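# Slide the menu fully into its holder, uncreased

## Task

Get the menu inserted completely into its holder, with the menu left unfolded and free of any crease.

## Robot and tools

Robot: two six-joint arms, left_arm and right_arm, each ending in a parallel two-finger gripper with a wrist camera. Joint order in every row and every per-arm list: waist, shoulder, elbow, wrist pitch, wrist yaw, wrist roll. Stated ranges (rad): waist -2.618 to 3.054, shoulder 0.000 to 3.142, elbow 0.000 to 3.142, wrist pitch -1.571 to 1.571, wrist yaw -1.571 to 1.571, wrist roll -2.094 to 2.094. The true end of each joint can differ from these by up to 0.059 rad.

Frames: the scene frame has its origin at table-top height halfway between the nominal arm bases, +x pointing out across the table, +z up, and left_arm on the +y side (image left/right does not follow these names). Calibrated bases: left_arm at (-0.009, +0.368, 0), right_arm at (-0.023, -0.306, 0), both nearly unrotated and with +z up. Hand positions, quaternions (wxyz) and wrist camera poses are reported in each arm's own base frame; fixed cameras and the table use the scene frame. end_effector_position is the spot between the finger pads, roughly 1 cm short of the tips; the fingers point along the gripper's +z and spread along its y. Reported hand poses may be off by a few cm, more when stretched out.

execute_actions(actions, cameras): actions is a list of actions; each action is a table of 1 to 15 rows, and each row is one 1/30 s step. If fewer than 15 rows are given, the last row repeats, so every action lasts 0.5 s. A row is one flat list of 14 numbers in [-1, 1] covering both arms: left_arm's six joint values then its opening, followed by right_arm's six joint values and opening. Joint values are offsets from the Joint targets that held when that action started (not from the previous row), scaled so 1.0 equals 1.202 rad waist, 1.258 shoulder, 1.3 elbow, 2.073 wrist pitch, 2.022 wrist yaw and wrist roll. Sending the same offset in the next action moves the joint further again. Opening is absolute: +1 fully open, -1 shut; values between go to that grip_measured reading. An action reaching more than 0.059 rad beyond a stated range is rejected for both arms; a malformed action, or a bad first action, rejects the whole call. An empty actions list just reports the full state and images. cameras chooses images: omitted, null or ["all"] for all, [] for none; unknown names invalidate the call. Camera names: cam_high, cam_low, cam_left_wrist, cam_right_wrist (each 672x504).

move(target, speed, blend, opening_speed, blocking, cameras): target is either one 14-number row or a list of up to 15 such rows, same layout and scaling as above; every row is an offset from the Joint targets at the start of the call, not from the preceding row. All joints travel in sync, so the hand follows a curve and nothing is avoided. speed is in rad/s (0.01 to 2, default 0.5) for the joint with the longest way to go, one value or one per row. blend (rad) rounds corners in a list; 0 stops at each row. opening_speed (at least 0.2 per second on the -1..+1 scale) ramps the fingers; finger changes in later rows are applied only after everything comes to rest there. Paths under 0.5 s are slowed; beyond 10 s they stop short. blocking=false returns after about 0.5 s while the motion continues. The result adds a move: line: done, off_target (resting with a joint more than 0.035 rad off), moving, held or fault, plus limits=held and the worst-off joint per arm. Neither done nor off_target tells you about contact.

wait(seconds 0 to 10) lets time pass with commands held. stop brakes a running move. zoom_image(camera, region=[x0, y0, x1, y1]) enlarges part of that camera's latest image, pixel coordinates from the top-left, at most 504x504. read_manual(section="licences") only returns licence text. finished_scene(scene) with this scene's number (1 or 2) ends the scene permanently; the menu must stay fully inserted without the robot holding it.

Result lines: Joint positions and Joint velocities give six joint values per arm (rad, rad/s) then the finger-pad gap (m; 0.094 fully open). Joint targets is the base for your next offsets. Tool commands shows current gripper commands. grip_measured is the measured opening on the command scale, reading slightly wide when empty. Joint torques are in N m, positive toward larger angles, include gravity, and the first three wrap at ±28. Call results with actions also list joint angles at some steps. "joint sent to its limit" means a joint was clipped at its end; "joint command not followed" means the clearance check altered targets. MOTOR HOT appears at 75 °C; at 90 °C an OVER-TEMPERATURE FAULT folds that arm and disables it; at 100 °C it goes limp.

Cautions: the menu is thin and soft, so grip it by a flat edge, close slowly with a small opening_speed, and do not squeeze or bend it against the holder. Do not drop it, release it while it moves, slam into things, press hard, or let the arms collide (that can end the scene in failure). Nothing may end up off the table. Stretched poses, held loads and pushing against obstacles heat motors. To end a push, command targets back beyond the current positions. To keep a gripper unchanged, resend its current opening; 0 means half open. Time keeps running while you think, and loose objects may be nudged occasionally.

Each tool is called after ">>>" as name(argument=value, ...), one argument or row to a line, values as JSON.

## Session

>>> execute_actions(
  actions=[],
)

Scene clock: 0.00 s.
left_arm: end_effector_position=(+0.4260, -0.2932, +0.3537) grip_measured=-0.986 end_effector_quat_wxyz=(+0.649, +0.295, +0.630, -0.307) | right_arm: end_effector_position=(+0.3788, +0.0000, +0.4022) grip_measured=+1.000 end_effector_quat_wxyz=(+0.707, +0.000, +0.707, +0.000)
Joint positions: left_arm=[-0.47 1.612 1.246 0.4 0.408 -0.017 0.001] | right_arm=[0 1.047 1.047 0 0 0 0.094]
Joint velocities: within noise
Joint torques (N m): no reading
Motor temperatures (°C): left_arm=[28 39 47 50 24 25 27] | right_arm=[26 41 45 46 24 25 30]
Heat: left arm: 50 °C; right arm: 46 °C.
Joint targets: left_arm=[-0.470 1.603 1.257 0.402 0.408 -0.017] | right_arm=[0.000 1.043 1.057 0.004 0.000 0.000]
Tool commands: left_gripper/opening=-1.0 right_gripper/opening=+1.0

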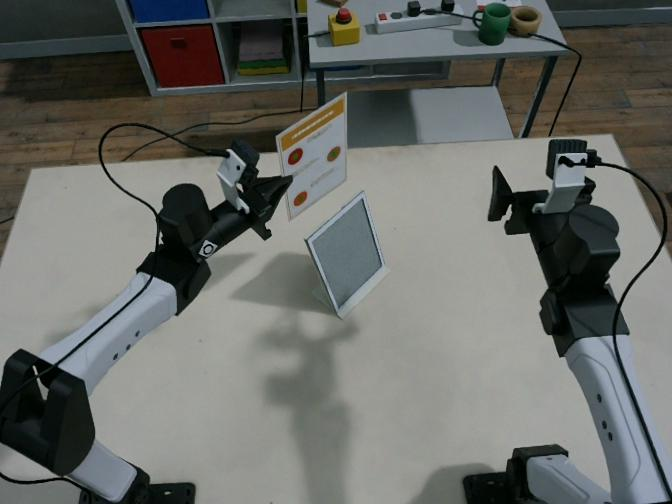

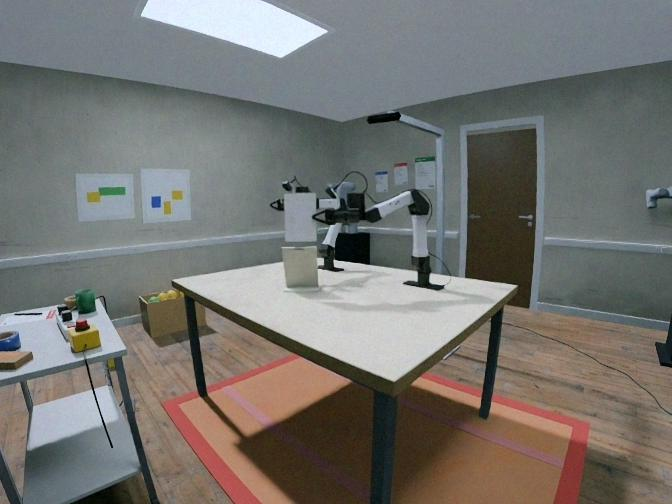

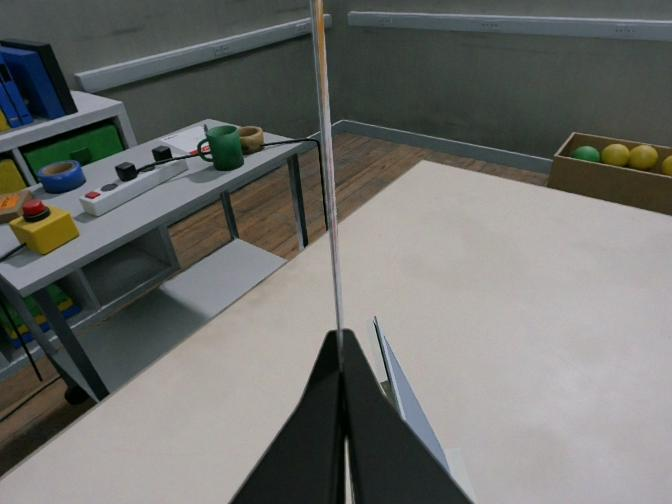

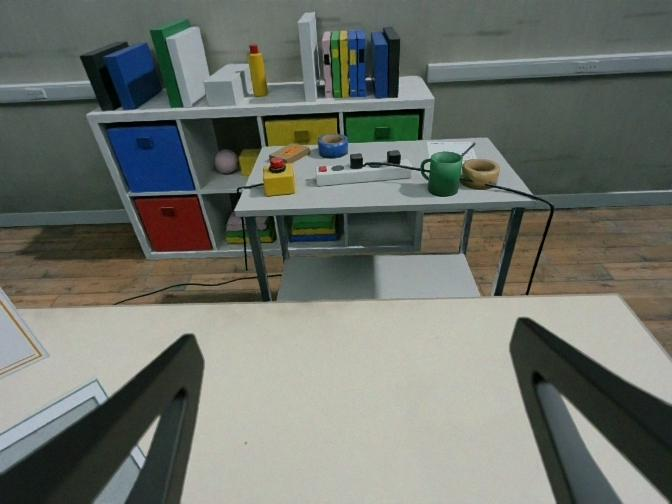

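>>> zoom_image(
  camera="cam_high",
  region=[220, 70, 420, 330],
)

>>> zoom_image(
  camera="cam_low",
  region=[230, 160, 370, 310],
)

>>> zoom_image(
  camera="cam_left_wrist",
  region=[220, 260, 500, 504],
)

>>> zoom_image(
  camera="cam_right_wrist",
  region=[0, 260, 230, 504],
)

Scaled by 1.938 from the camera's 672x504 image, which has a finer 960x720 frame.

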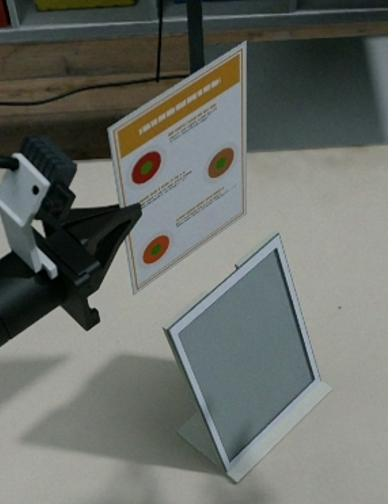

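Scaled by 3.360 from the camera's 672x504 image, which has a finer 960x720 frame.

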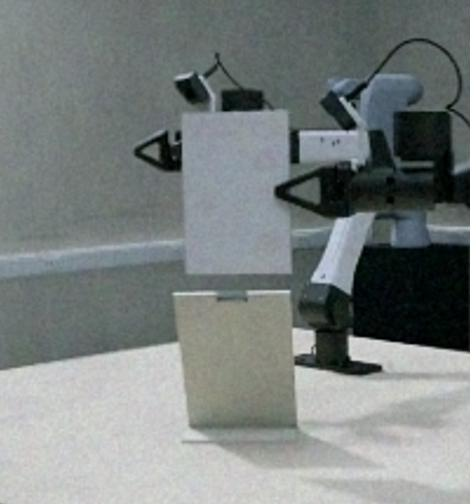

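Scaled by 1.800 from the camera's 672x504 image, which has a finer 960x720 frame.

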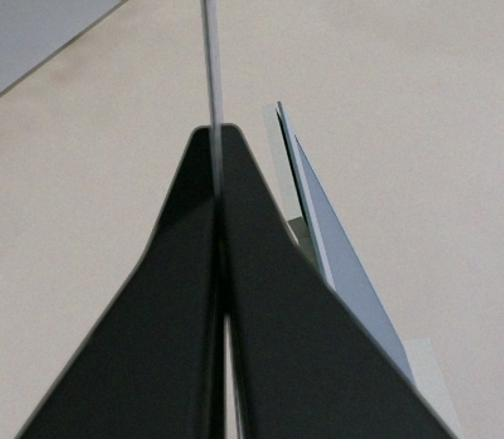

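Scaled by 2.066 from the camera's 672x504 image, which has a finer 960x720 frame.

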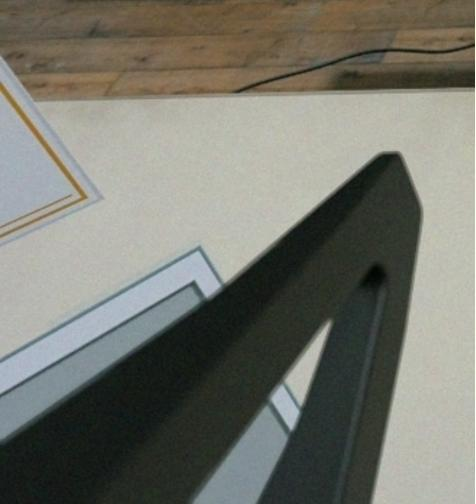

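>>> move(
  target=[0.1843,0.0822,0.1057,-0.0434,0.4491,0.0084,-1,0.0539,0.5375,0.2709,0.1476,-0.7329,0,1],
  speed=0.6,
)

Scene clock: 74.07 s.
left_arm: end_effector_position=(+0.3680, -0.2672, +0.3528) grip_measured=-0.986 end_effector_quat_wxyz=(+0.500, +0.493, +0.507, -0.499) | right_arm: end_effector_position=(+0.3885, +0.1936, +0.3477) grip_measured=+1.000 end_effector_quat_wxyz=(+0.502, -0.480, +0.521, +0.496)
Joint positions: left_arm=[-0.255 1.694 1.365 0.326 1.301 -0.009 0.001] | right_arm=[0.057 1.707 1.372 0.299 -1.466 0 0.094]
Joint torques (N m): left_arm=[0.66 -5.46 10.28 1.4 0.36 0.18] | right_arm=[0.09 -8.51 9.06 1.71 -0.14 -0.03]
Motor temperatures (°C): left_arm=[26 45 52 53 24 24 28] | right_arm=[25 38 46 47 23 25 28]
Joint targets: left_arm=[-0.249 1.706 1.394 0.312 1.316 0.000] | right_arm=[0.065 1.720 1.409 0.310 -1.482 0.000]
move: off_target (right_arm); right_arm: the elbow is farthest, 0.037 rad from its target
camera_calibration:
cam_left_wrist: T_world_to_cam=[[-0.998816, 0.00230017, -0.0485926, 0.386489], [0.0407789, 0.584246, -0.810551, 0.459705], [0.0265256, -0.811573, -0.583648, 0.0890451], [0, 0, 0, 1]]
cam_right_wrist: T_world_to_cam=[[0.994132, -0.0586304, -0.0909056, -0.34046], [-0.108002, -0.585197, -0.803667, 0.465882], [-0.00607835, 0.808769, -0.588095, 0.161778], [0, 0, 0, 1]]

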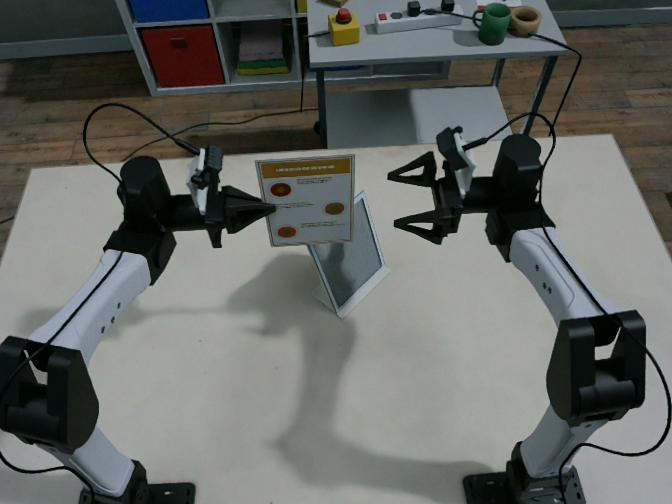

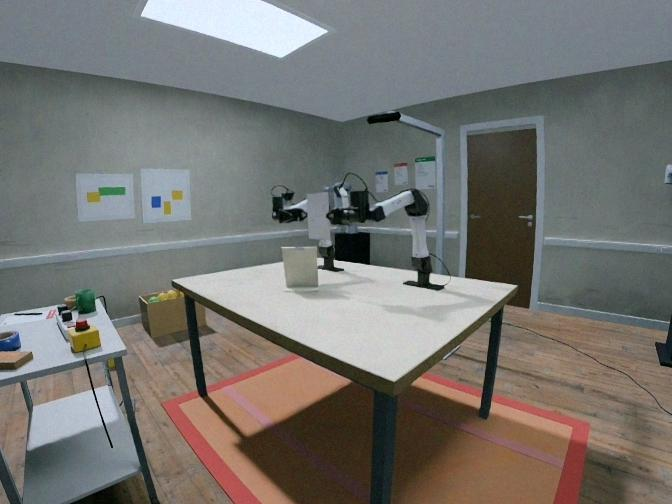

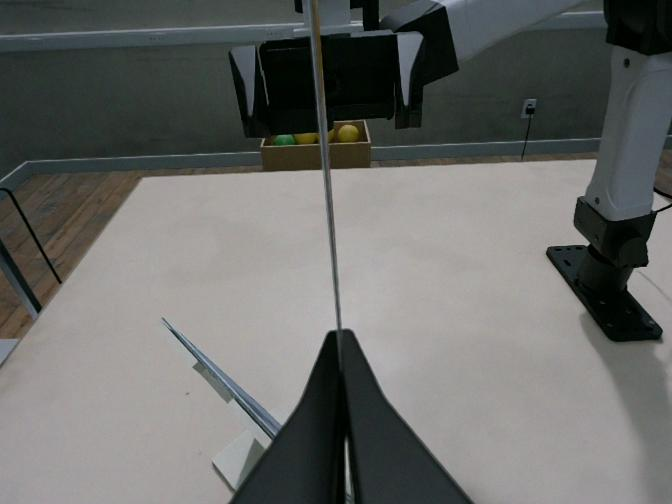

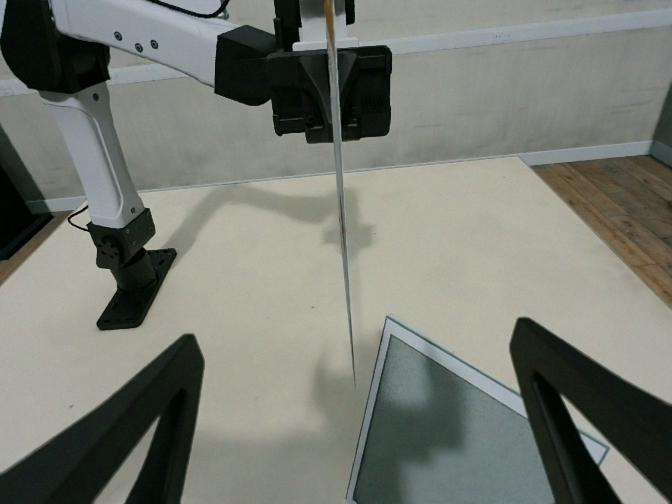

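>>> move(
  target=[0,0,0,0,0,0,-1,0.1028,0.0262,0.0298,-0.0028,0.0611,0,1],
  speed=0.3,
  cameras=["cam_high","cam_right_wrist"],
)

Scene clock: 79.07 s.
left_arm: end_effector_position=(+0.3677, -0.2672, +0.3526) grip_measured=-0.986 end_effector_quat_wxyz=(+0.500, +0.494, +0.507, -0.500) | right_arm: end_effector_position=(+0.3841, +0.2436, +0.3507) grip_measured=+1.000 end_effector_quat_wxyz=(+0.496, -0.493, +0.509, +0.502)
Joint positions: left_arm=[-0.255 1.694 1.365 0.324 1.302 -0.009 0.001] | right_arm=[0.186 1.737 1.414 0.301 -1.374 0 0.094]
Joint torques (N m): left_arm=[0.66 -5.46 10.25 1.41 0.32 0.16] | right_arm=[-0.27 -8.57 8.85 1.69 0.21 -0.02]
Joint targets: left_arm=[-0.249 1.706 1.394 0.312 1.316 0.000] | right_arm=[0.188 1.752 1.448 0.304 -1.358 0.000]
move: done
camera_calibration:
cam_right_wrist: T_world_to_cam=[[0.996814, -0.0222124, -0.0766116, -0.347836], [-0.0749572, -0.589301, -0.804429, 0.48567], [-0.027279, 0.807608, -0.589088, 0.13175], [0, 0, 0, 1]]
Images, in order: cam_high, cam_right_wrist.

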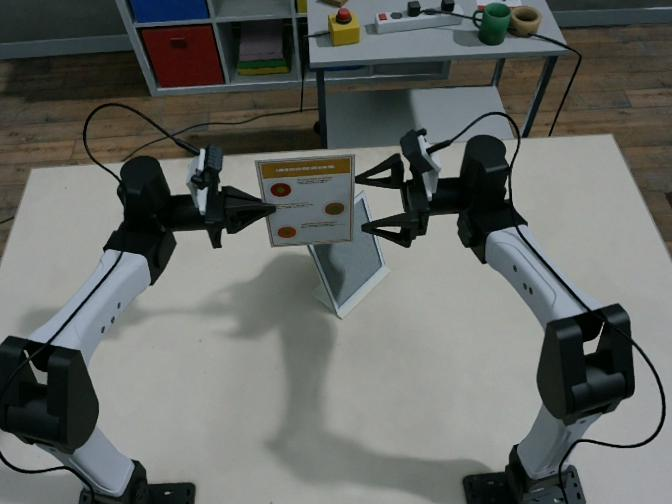

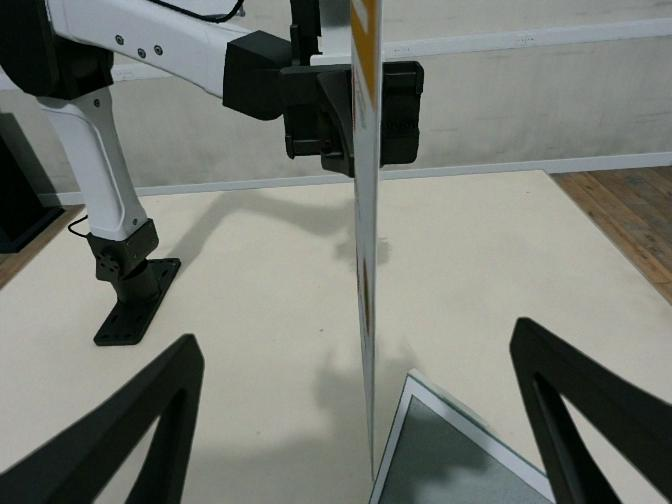

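>>> move(
  target=[0,0,0,0,0,0,-1,0.0443,0.019,0.0217,0.0077,0.026,0,1],
  speed=0.2,
  cameras=["cam_high","cam_right_wrist","cam_left_wrist"],
)

Scene clock: 85.20 s.
left_arm: end_effector_position=(+0.3677, -0.2672, +0.3526) grip_measured=-0.986 end_effector_quat_wxyz=(+0.500, +0.494, +0.507, -0.500) | right_arm: end_effector_position=(+0.3859, +0.2647, +0.3522) grip_measured=+1.000 end_effector_quat_wxyz=(+0.500, -0.495, +0.506, +0.499)
Joint positions: left_arm=[-0.255 1.694 1.365 0.324 1.302 -0.008 0.001] | right_arm=[0.237 1.759 1.442 0.309 -1.322 0 0.094]
Joint torques (N m): left_arm=[0.66 -5.46 10.26 1.41 0.32 0.15] | right_arm=[-0.16 -8.75 8.9 1.81 0.22 -0.02]
Joint targets: left_arm=[-0.249 1.706 1.394 0.312 1.317 0.000] | right_arm=[0.242 1.776 1.476 0.320 -1.306 0.000]
move: done
camera_calibration:
cam_left_wrist: T_world_to_cam=[[-0.998827, 0.00422023, -0.0482457, 0.386549], [0.0416132, 0.584405, -0.810395, 0.459291], [0.024775, -0.811451, -0.583894, 0.089734], [0, 0, 0, 1]]
cam_right_wrist: T_world_to_cam=[[0.997722, -0.0228271, -0.0634745, -0.35389], [-0.0647559, -0.587624, -0.806538, 0.495788], [-0.0188882, 0.808812, -0.587764, 0.111721], [0, 0, 0, 1]]
Images, in order: cam_high, cam_left_wrist, cam_right_wrist.

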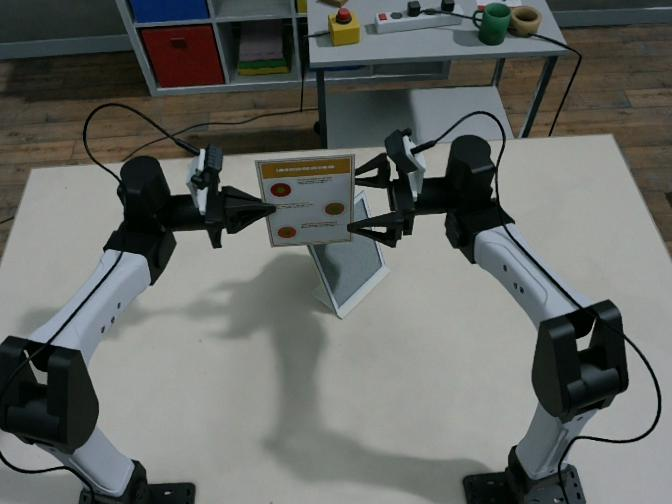

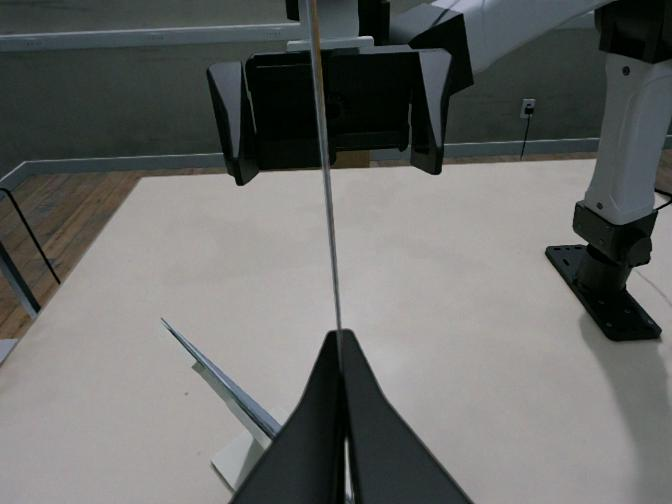

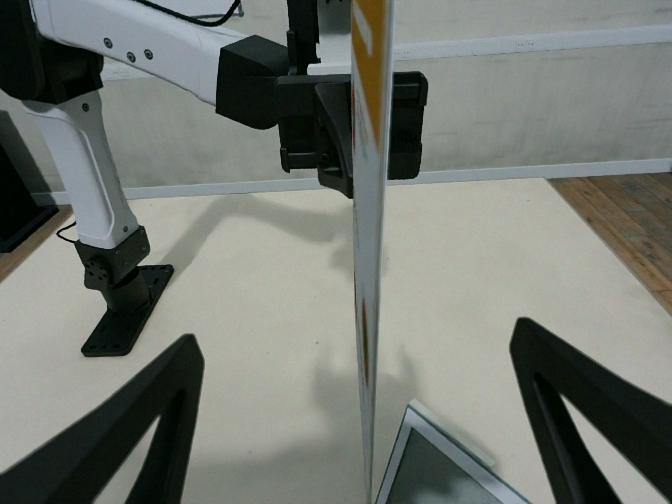

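>>> move(
  target=[0,0,0,0,0,0,-1,0.0111,0.0103,0.0121,-0.0013,0.0066,0,1],
  speed=0.2,
  cameras=["cam_high","cam_right_wrist"],
)

>>> zoom_image(
  camera="cam_high",
  region=[240, 120, 440, 270],
)

Scene clock: 90.40 s.
left_arm: end_effector_position=(+0.3677, -0.2672, +0.3526) grip_measured=-0.986 end_effector_quat_wxyz=(+0.500, +0.494, +0.507, -0.500) | right_arm: end_effector_position=(+0.3887, +0.2696, +0.3526) grip_measured=+1.000 end_effector_quat_wxyz=(+0.502, -0.495, +0.505, +0.497)
Joint positions: left_arm=[-0.255 1.694 1.365 0.324 1.302 -0.008 0.001] | right_arm=[0.248 1.772 1.457 0.311 -1.309 0 0.094]
Joint torques (N m): left_arm=[0.66 -5.48 10.25 1.41 0.32 0.16] | right_arm=[0.12 -8.87 8.94 1.77 0.25 -0.02]
Joint targets: left_arm=[-0.249 1.706 1.394 0.312 1.316 0.000] | right_arm=[0.255 1.789 1.492 0.318 -1.293 0.000]
move: done
camera_calibration:
cam_right_wrist: T_world_to_cam=[[0.997887, -0.0254402, -0.0597779, -0.357161], [-0.0633182, -0.586785, -0.807263, 0.498608], [-0.0145398, 0.809343, -0.587156, 0.105945], [0, 0, 0, 1]]
Images, in order: cam_high, cam_right_wrist.

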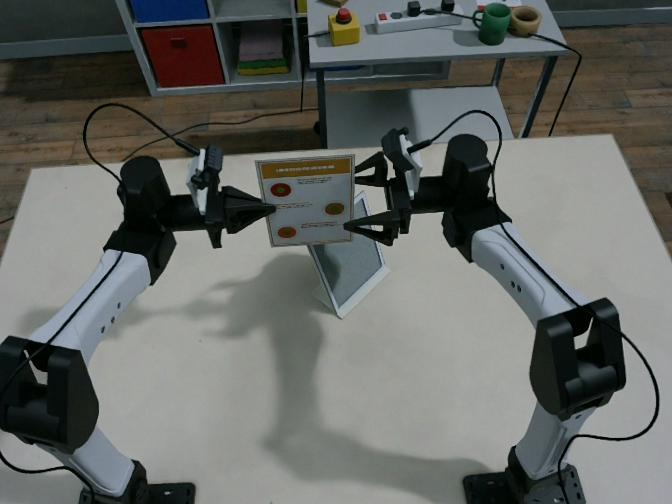

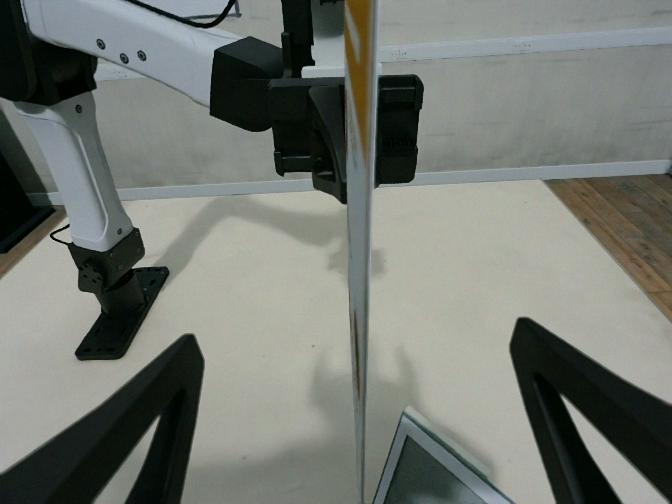

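Scaled by 2.520 from the camera's 672x504 image, which has a finer 960x720 frame.

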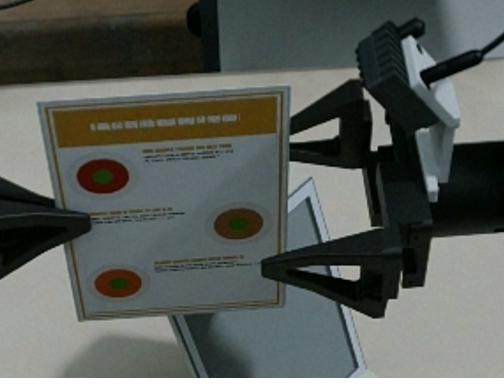

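>>> move(
  target=[0,0,0,0,0,0,-1,0,0,0,0,0,0,-1],
  opening_speed=0.6,
)

>>> zoom_image(
  camera="cam_high",
  region=[240, 120, 440, 270],
)

Scene clock: 98.80 s.
left_arm: end_effector_position=(+0.3676, -0.2672, +0.3526) grip_measured=-0.986 end_effector_quat_wxyz=(+0.500, +0.494, +0.507, -0.500) | right_arm: end_effector_position=(+0.3889, +0.2696, +0.3529) grip_measured=-0.989 end_effector_quat_wxyz=(+0.503, -0.495, +0.505, +0.497)
Joint positions: left_arm=[-0.255 1.694 1.365 0.324 1.303 -0.008 0.001] | right_arm=[0.248 1.772 1.458 0.311 -1.307 0 0.001]
Joint torques (N m): left_arm=[0.65 -5.48 10.25 1.41 0.32 0.15] | right_arm=[0.08 -8.85 8.9 1.77 0.24 -0.03]
Joint targets: left_arm=[-0.249 1.706 1.394 0.312 1.317 0.000] | right_arm=[0.255 1.789 1.492 0.318 -1.293 0.000]
move: done
camera_calibration:
cam_left_wrist: T_world_to_cam=[[-0.998825, 0.00460118, -0.0482453, 0.386585], [0.0418358, 0.584387, -0.810396, 0.459209], [0.0244652, -0.811462, -0.583893, 0.0898458], [0, 0, 0, 1]]
cam_right_wrist: T_world_to_cam=[[0.997902, -0.0265714, -0.0590432, -0.357315], [-0.0633914, -0.586566, -0.807417, 0.498873], [-0.0131785, 0.809466, -0.587019, 0.105502], [0, 0, 0, 1]]

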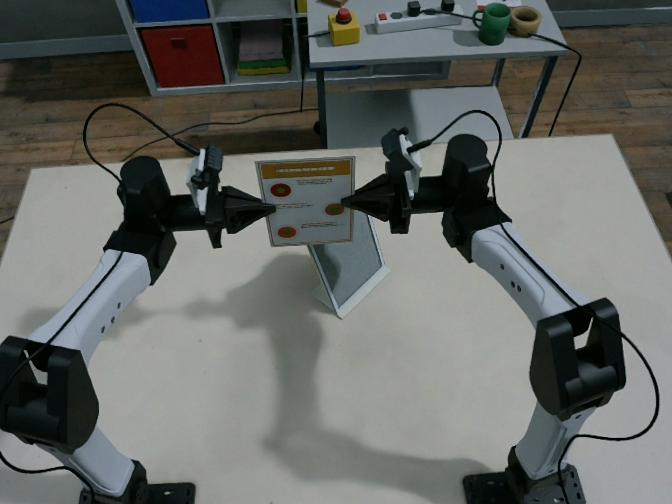

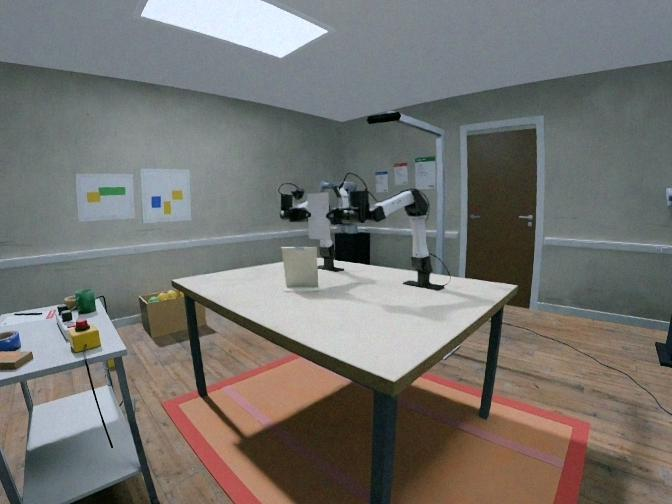

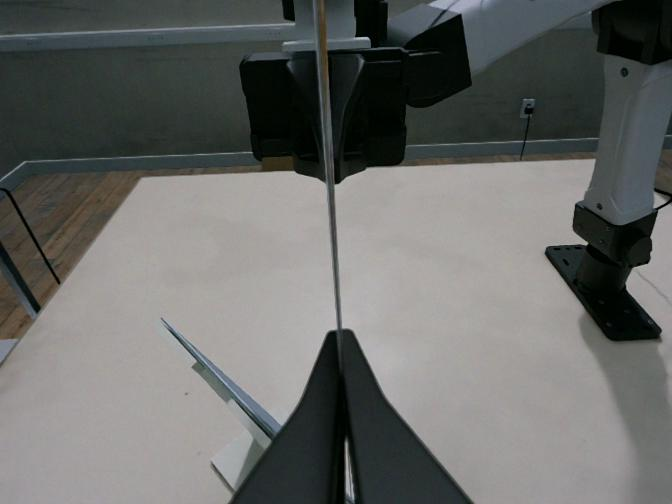

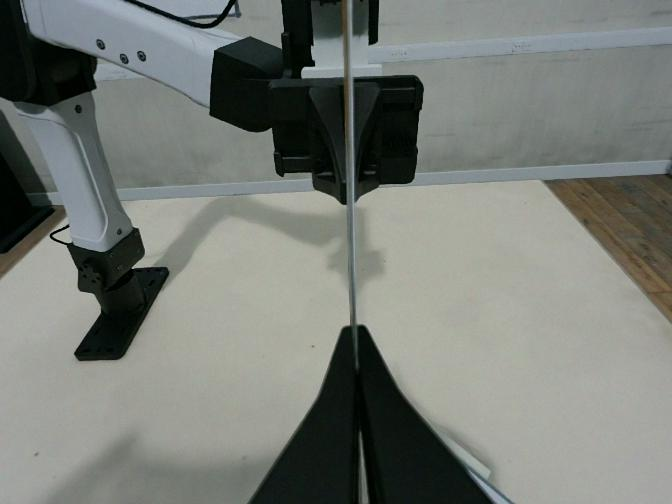

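Scaled by 2.520 from the camera's 672x504 image, which has a finer 960x720 frame.

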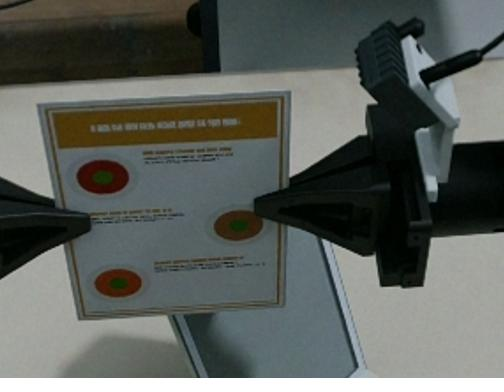

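>>> move(
  target=[0,0,0,0,0,0,0.2,0,0,0,0,0,0,-1],
  opening_speed=0.6,
  cameras=["cam_high","cam_left_wrist","cam_right_wrist"],
)

Scene clock: 120.80 s.
left_arm: end_effector_position=(+0.3676, -0.2672, +0.3526) grip_measured=+0.198 end_effector_quat_wxyz=(+0.500, +0.494, +0.507, -0.500) | right_arm: end_effector_position=(+0.3889, +0.2696, +0.3529) grip_measured=-0.989 end_effector_quat_wxyz=(+0.503, -0.495, +0.505, +0.497)
Joint positions: left_arm=[-0.255 1.694 1.365 0.324 1.303 -0.008 0.056] | right_arm=[0.248 1.772 1.458 0.311 -1.307 0 0.001]
Joint torques (N m): left_arm=[0.66 -5.46 10.26 1.41 0.32 0.15] | right_arm=[0.09 -8.88 8.87 1.77 0.24 -0.03]
Motor temperatures (°C): left_arm=[26 42 55 51 24 24 28] | right_arm=[25 43 49 42 23 25 28]
Heat: left arm: 55 °C; right arm: 49 °C.
Joint targets: left_arm=[-0.249 1.706 1.394 0.312 1.316 0.000] | right_arm=[0.255 1.789 1.492 0.318 -1.293 0.000]
move: done
camera_calibration:
cam_left_wrist: T_world_to_cam=[[-0.998806, 0.00460186, -0.0486263, 0.386713], [0.0421452, 0.584391, -0.810377, 0.459089], [0.0246875, -0.811459, -0.583888, 0.0897629], [0, 0, 0, 1]]
cam_right_wrist: T_world_to_cam=[[0.997902, -0.0265714, -0.0590432, -0.357315], [-0.0633914, -0.586566, -0.807417, 0.498873], [-0.0131785, 0.809466, -0.587019, 0.105502], [0, 0, 0, 1]]
Images, in order: cam_high, cam_left_wrist, cam_right_wrist.

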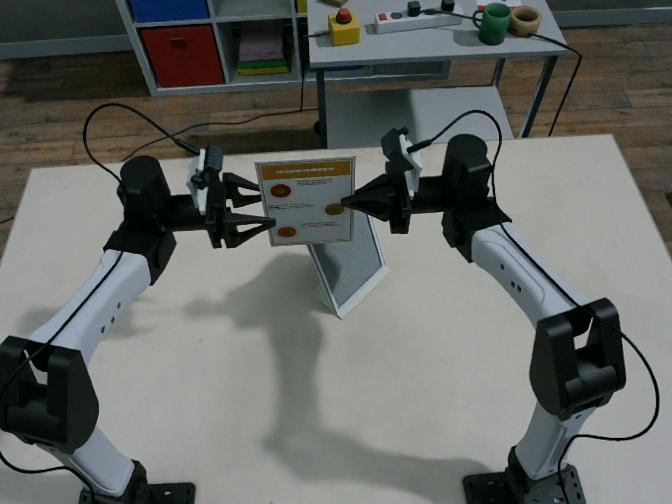

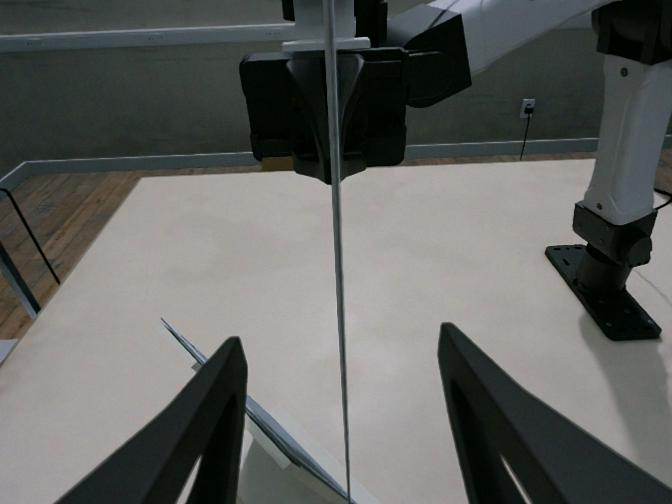

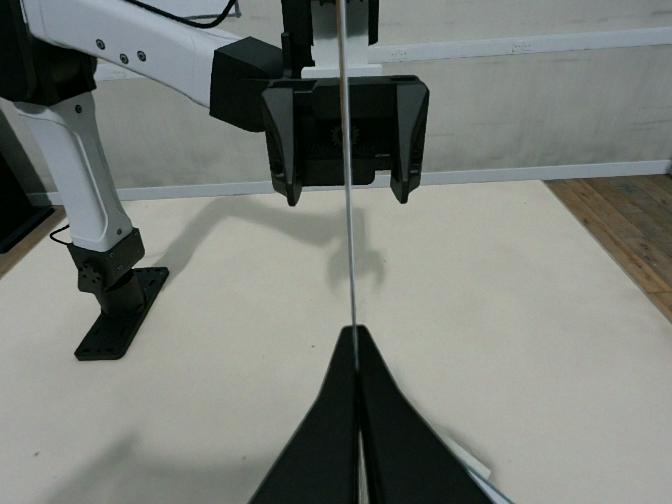

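>>> move(
  target=[
    [0.1323,-0.0318,-0.0362,0.0058,0.0791,0,0.2,0,0,0,0,0,0,-1],
    [0.005,-0.0612,0.3069,-0.6204,-0.0465,0.3867,0.2,-0.0591,-0.128,-0.4192,0.1852,-0.0351,0,-1],
  ],
  speed=[0.25,0.6],
  blend=0.02,
)

>>> zoom_image(
  camera="cam_high",
  region=[220, 140, 440, 320],
)

Scene clock: 143.17 s.
left_arm: end_effector_position=(+0.3168, -0.2434, +0.3668) grip_measured=+0.198 end_effector_quat_wxyz=(+0.423, +0.548, +0.567, -0.447) | right_arm: end_effector_position=(+0.3432, +0.2372, +0.2627) grip_measured=-0.989 end_effector_quat_wxyz=(+0.504, -0.490, +0.512, +0.494)
Joint positions: left_arm=[-0.236 1.654 1.768 -0.958 1.238 0.772 0.056] | right_arm=[0.191 1.663 0.961 0.689 -1.348 0 0.001]
Joint torques (N m): left_arm=[-0.65 -7.5 9.21 1.07 0.44 0.23] | right_arm=[-1.09 -12.08 4.48 1.79 -0.14 -0.02]
Joint targets: left_arm=[-0.243 1.630 1.793 -0.974 1.222 0.782] | right_arm=[0.184 1.628 0.947 0.701 -1.363 0.000]
move: done
camera_calibration:
cam_left_wrist: T_world_to_cam=[[-0.999431, 0.0315443, -0.0119433, 0.329876], [0.0317988, 0.763092, -0.645507, 0.445073], [-0.0112483, -0.64552, -0.763661, 0.236372], [0, 0, 0, 1]]
cam_right_wrist: T_world_to_cam=[[0.996825, -0.0426472, -0.0672322, -0.311536], [-0.079456, -0.586631, -0.805947, 0.409331], [-0.00506911, 0.80873, -0.588158, 0.0758444], [0, 0, 0, 1]]

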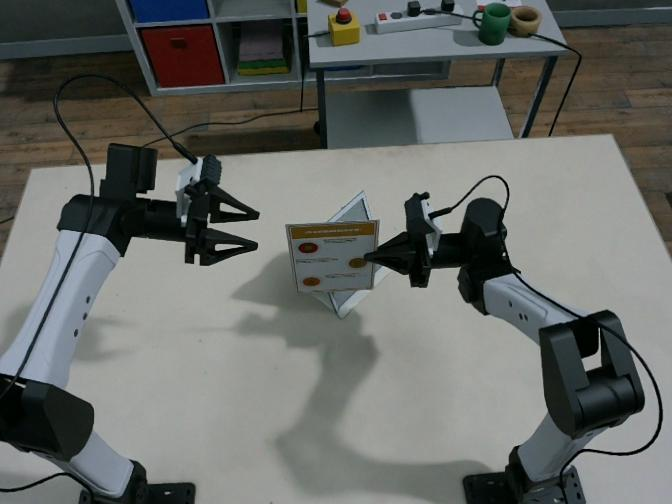

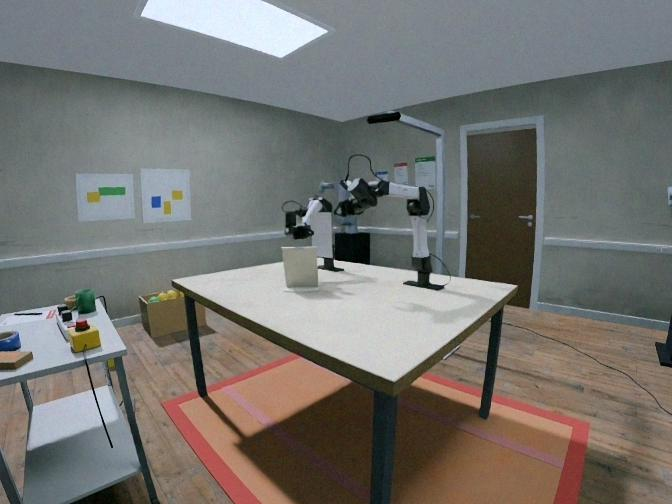

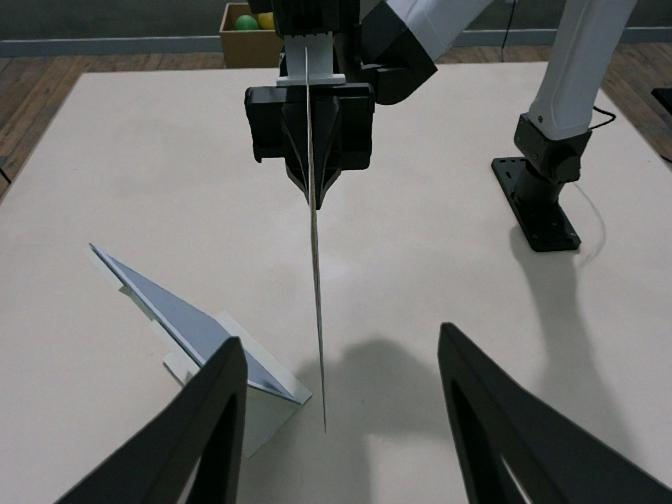

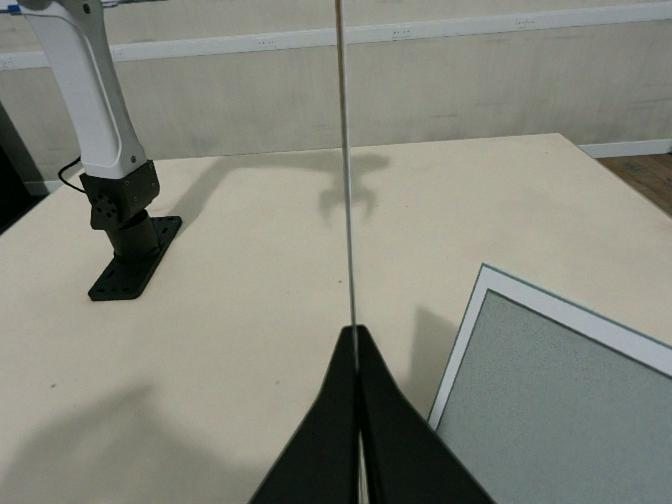

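Scaled by 2.291 from the camera's 672x504 image, which has a finer 960x720 frame.

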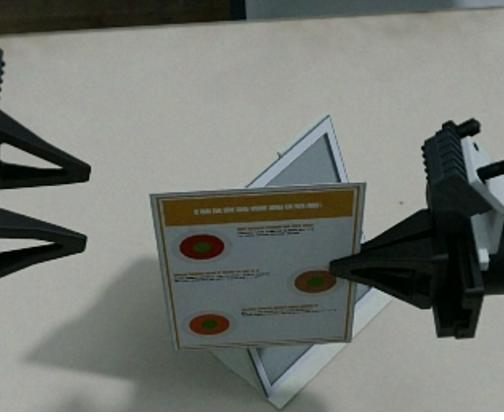

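>>> move(
  target=[-0.1198,0.0302,-0.0846,0.1597,-0.0643,-0.1118,0.2,0,0,0,0,0,0,-1],
  speed=0.2,
  cameras=["cam_high","cam_left_wrist"],
)

>>> zoom_image(
  camera="cam_high",
  region=[240, 180, 400, 310],
)

Scene clock: 155.93 s.
left_arm: end_effector_position=(+0.3205, -0.2938, +0.3572) grip_measured=+0.198 end_effector_quat_wxyz=(+0.429, +0.558, +0.565, -0.431) | right_arm: end_effector_position=(+0.3431, +0.2372, +0.2629) grip_measured=-0.989 end_effector_quat_wxyz=(+0.505, -0.490, +0.511, +0.494)
Joint positions: left_arm=[-0.38 1.654 1.691 -0.663 1.109 0.566 0.056] | right_arm=[0.191 1.663 0.961 0.691 -1.348 0 0.001]
Joint torques (N m): left_arm=[-0.64 -4.89 6.69 1.69 0.38 -0.02] | right_arm=[-1.1 -12.1 4.48 1.78 -0.14 -0.02]
Joint targets: left_arm=[-0.387 1.667 1.683 -0.643 1.093 0.556] | right_arm=[0.184 1.628 0.947 0.701 -1.363 0.000]
move: done
camera_calibration:
cam_left_wrist: T_world_to_cam=[[-0.998549, 0.0272179, -0.046466, 0.345798], [0.0504486, 0.774648, -0.630378, 0.4693], [0.0188372, -0.631807, -0.774897, 0.194897], [0, 0, 0, 1]]
Images, in order: cam_high, cam_left_wrist.

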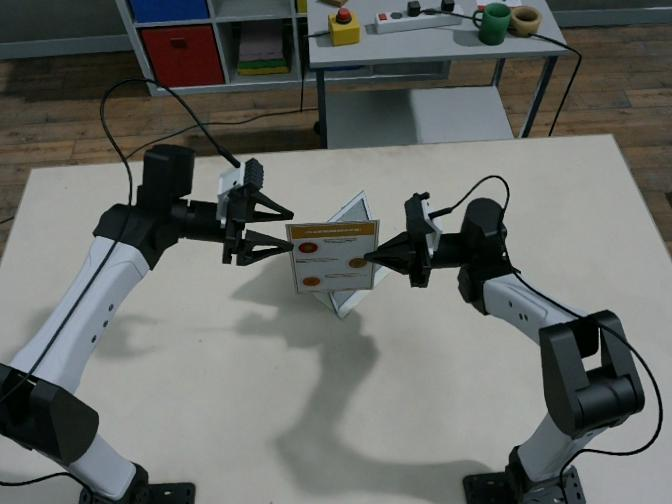

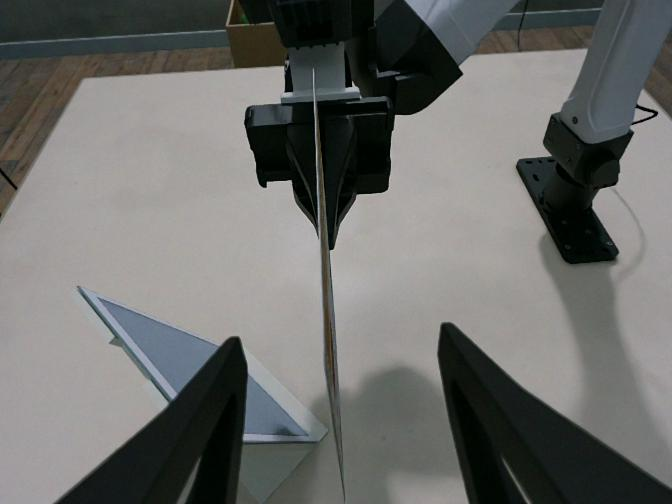

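Scaled by 3.150 from the camera's 672x504 image, which has a finer 960x720 frame.

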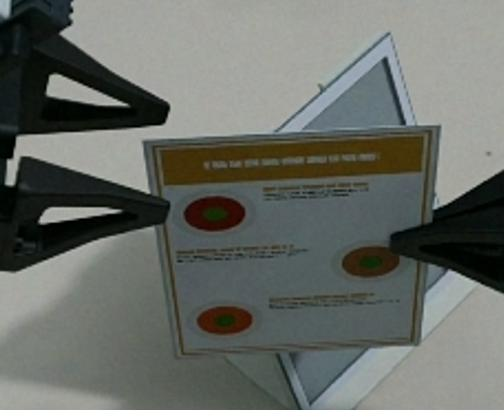

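>>> move(
  target=[0.0141,0.0103,0.0385,0,0.0173,0,0.2,0,0,0,0,0,0,-1],
  speed=0.1,
  cameras=["cam_high","cam_left_wrist"],
)

>>> zoom_image(
  camera="cam_high",
  region=[240, 180, 400, 310],
)

Scene clock: 164.57 s.
left_arm: end_effector_position=(+0.3239, -0.2955, +0.3578) grip_measured=+0.198 end_effector_quat_wxyz=(+0.429, +0.559, +0.563, -0.432) | right_arm: end_effector_position=(+0.3431, +0.2372, +0.2629) grip_measured=-0.989 end_effector_quat_wxyz=(+0.505, -0.490, +0.511, +0.494)
Joint positions: left_arm=[-0.38 1.669 1.706 -0.66 1.112 0.565 0.056] | right_arm=[0.191 1.663 0.961 0.691 -1.348 0 0.001]
Joint torques (N m): left_arm=[1.05 -5.15 9.76 1.66 0.7 -0.03] | right_arm=[-1.09 -12.08 4.48 1.78 -0.13 -0.02]
Joint targets: left_arm=[-0.370 1.680 1.733 -0.643 1.128 0.556] | right_arm=[0.184 1.628 0.947 0.701 -1.363 0.000]
move: done
camera_calibration:
cam_left_wrist: T_world_to_cam=[[-0.998415, 0.0295539, -0.0478906, 0.350388], [0.0532179, 0.772535, -0.632738, 0.470066], [0.0182973, -0.634284, -0.772884, 0.192958], [0, 0, 0, 1]]
Images, in order: cam_high, cam_left_wrist.

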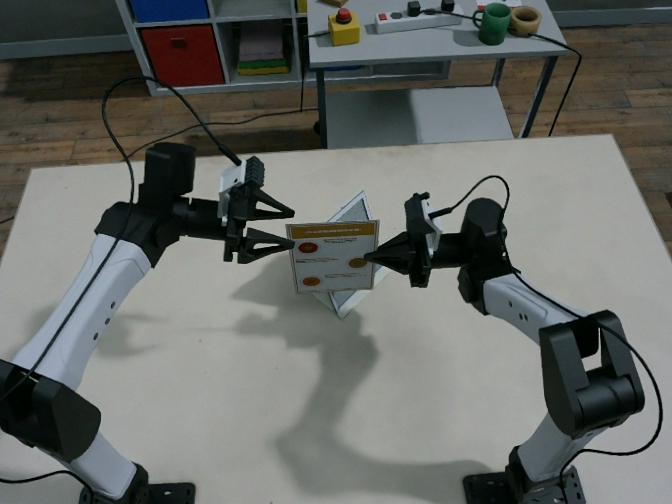

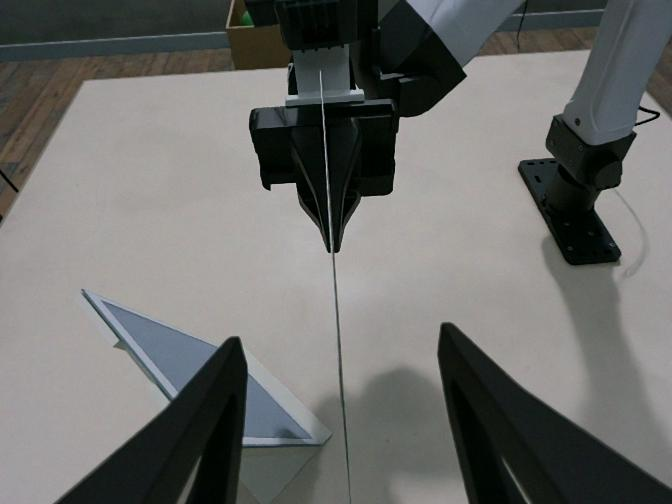

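Scaled by 3.150 from the camera's 672x504 image, which has a finer 960x720 frame.

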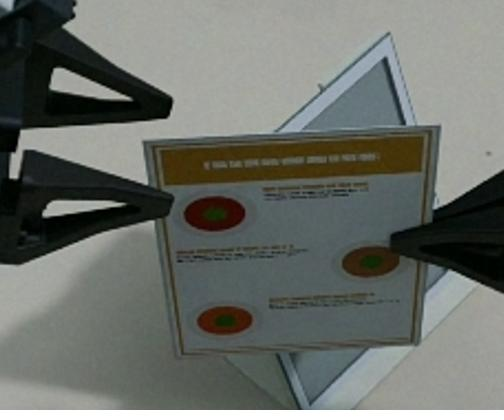

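>>> move(
  target=[0,0,0,0,0,0,-1,0,0,0,0,0,0,-1],
  opening_speed=0.5,
  cameras=["cam_high","cam_left_wrist"],
)

>>> zoom_image(
  camera="cam_high",
  region=[240, 180, 400, 310],
)

Scene clock: 170.17 s.
left_arm: end_effector_position=(+0.3237, -0.2955, +0.3579) grip_measured=-0.987 end_effector_quat_wxyz=(+0.429, +0.559, +0.563, -0.433) | right_arm: end_effector_position=(+0.3431, +0.2372, +0.2629) grip_measured=-0.989 end_effector_quat_wxyz=(+0.505, -0.490, +0.511, +0.494)
Joint positions: left_arm=[-0.38 1.669 1.706 -0.66 1.114 0.565 0.001] | right_arm=[0.191 1.663 0.961 0.691 -1.348 0 0.001]
Joint torques (N m): left_arm=[1.03 -5.16 9.78 1.66 0.7 -0.02] | right_arm=[-1.1 -12.1 4.46 1.78 -0.13 -0.02]
Joint targets: left_arm=[-0.370 1.680 1.733 -0.643 1.128 0.556] | right_arm=[0.184 1.628 0.947 0.702 -1.363 0.000]
move: done
camera_calibration:
cam_left_wrist: T_world_to_cam=[[-0.998414, 0.0306538, -0.0472176, 0.350259], [0.0536566, 0.771951, -0.633414, 0.47012], [0.0170331, -0.634943, -0.772371, 0.193076], [0, 0, 0, 1]]
Images, in order: cam_high, cam_left_wrist.

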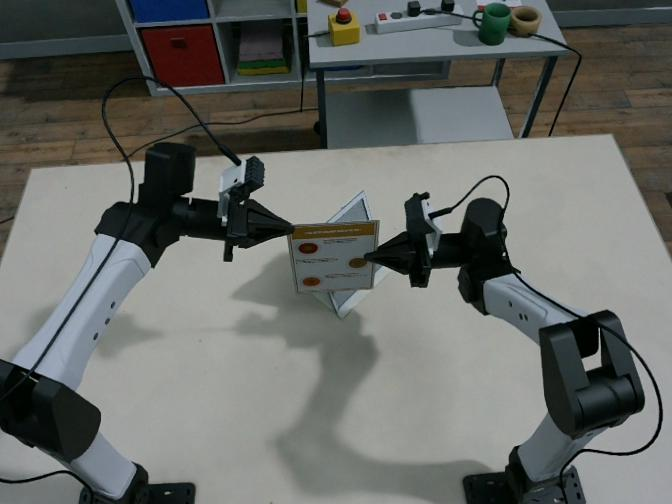

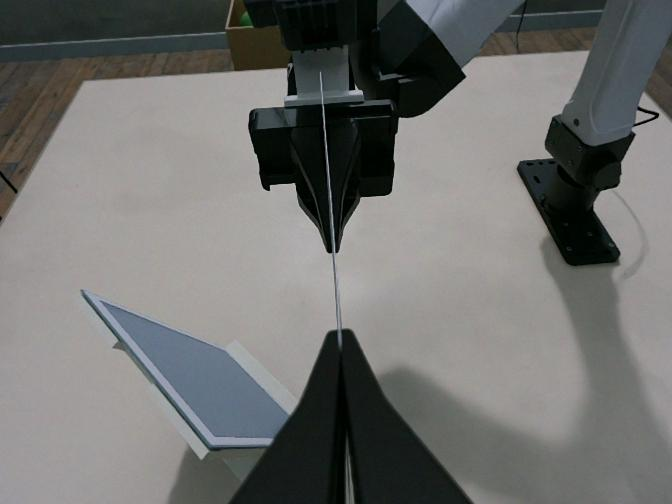

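Scaled by 3.150 from the camera's 672x504 image, which has a finer 960x720 frame.

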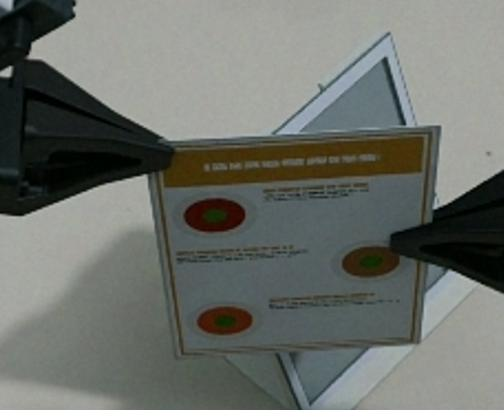

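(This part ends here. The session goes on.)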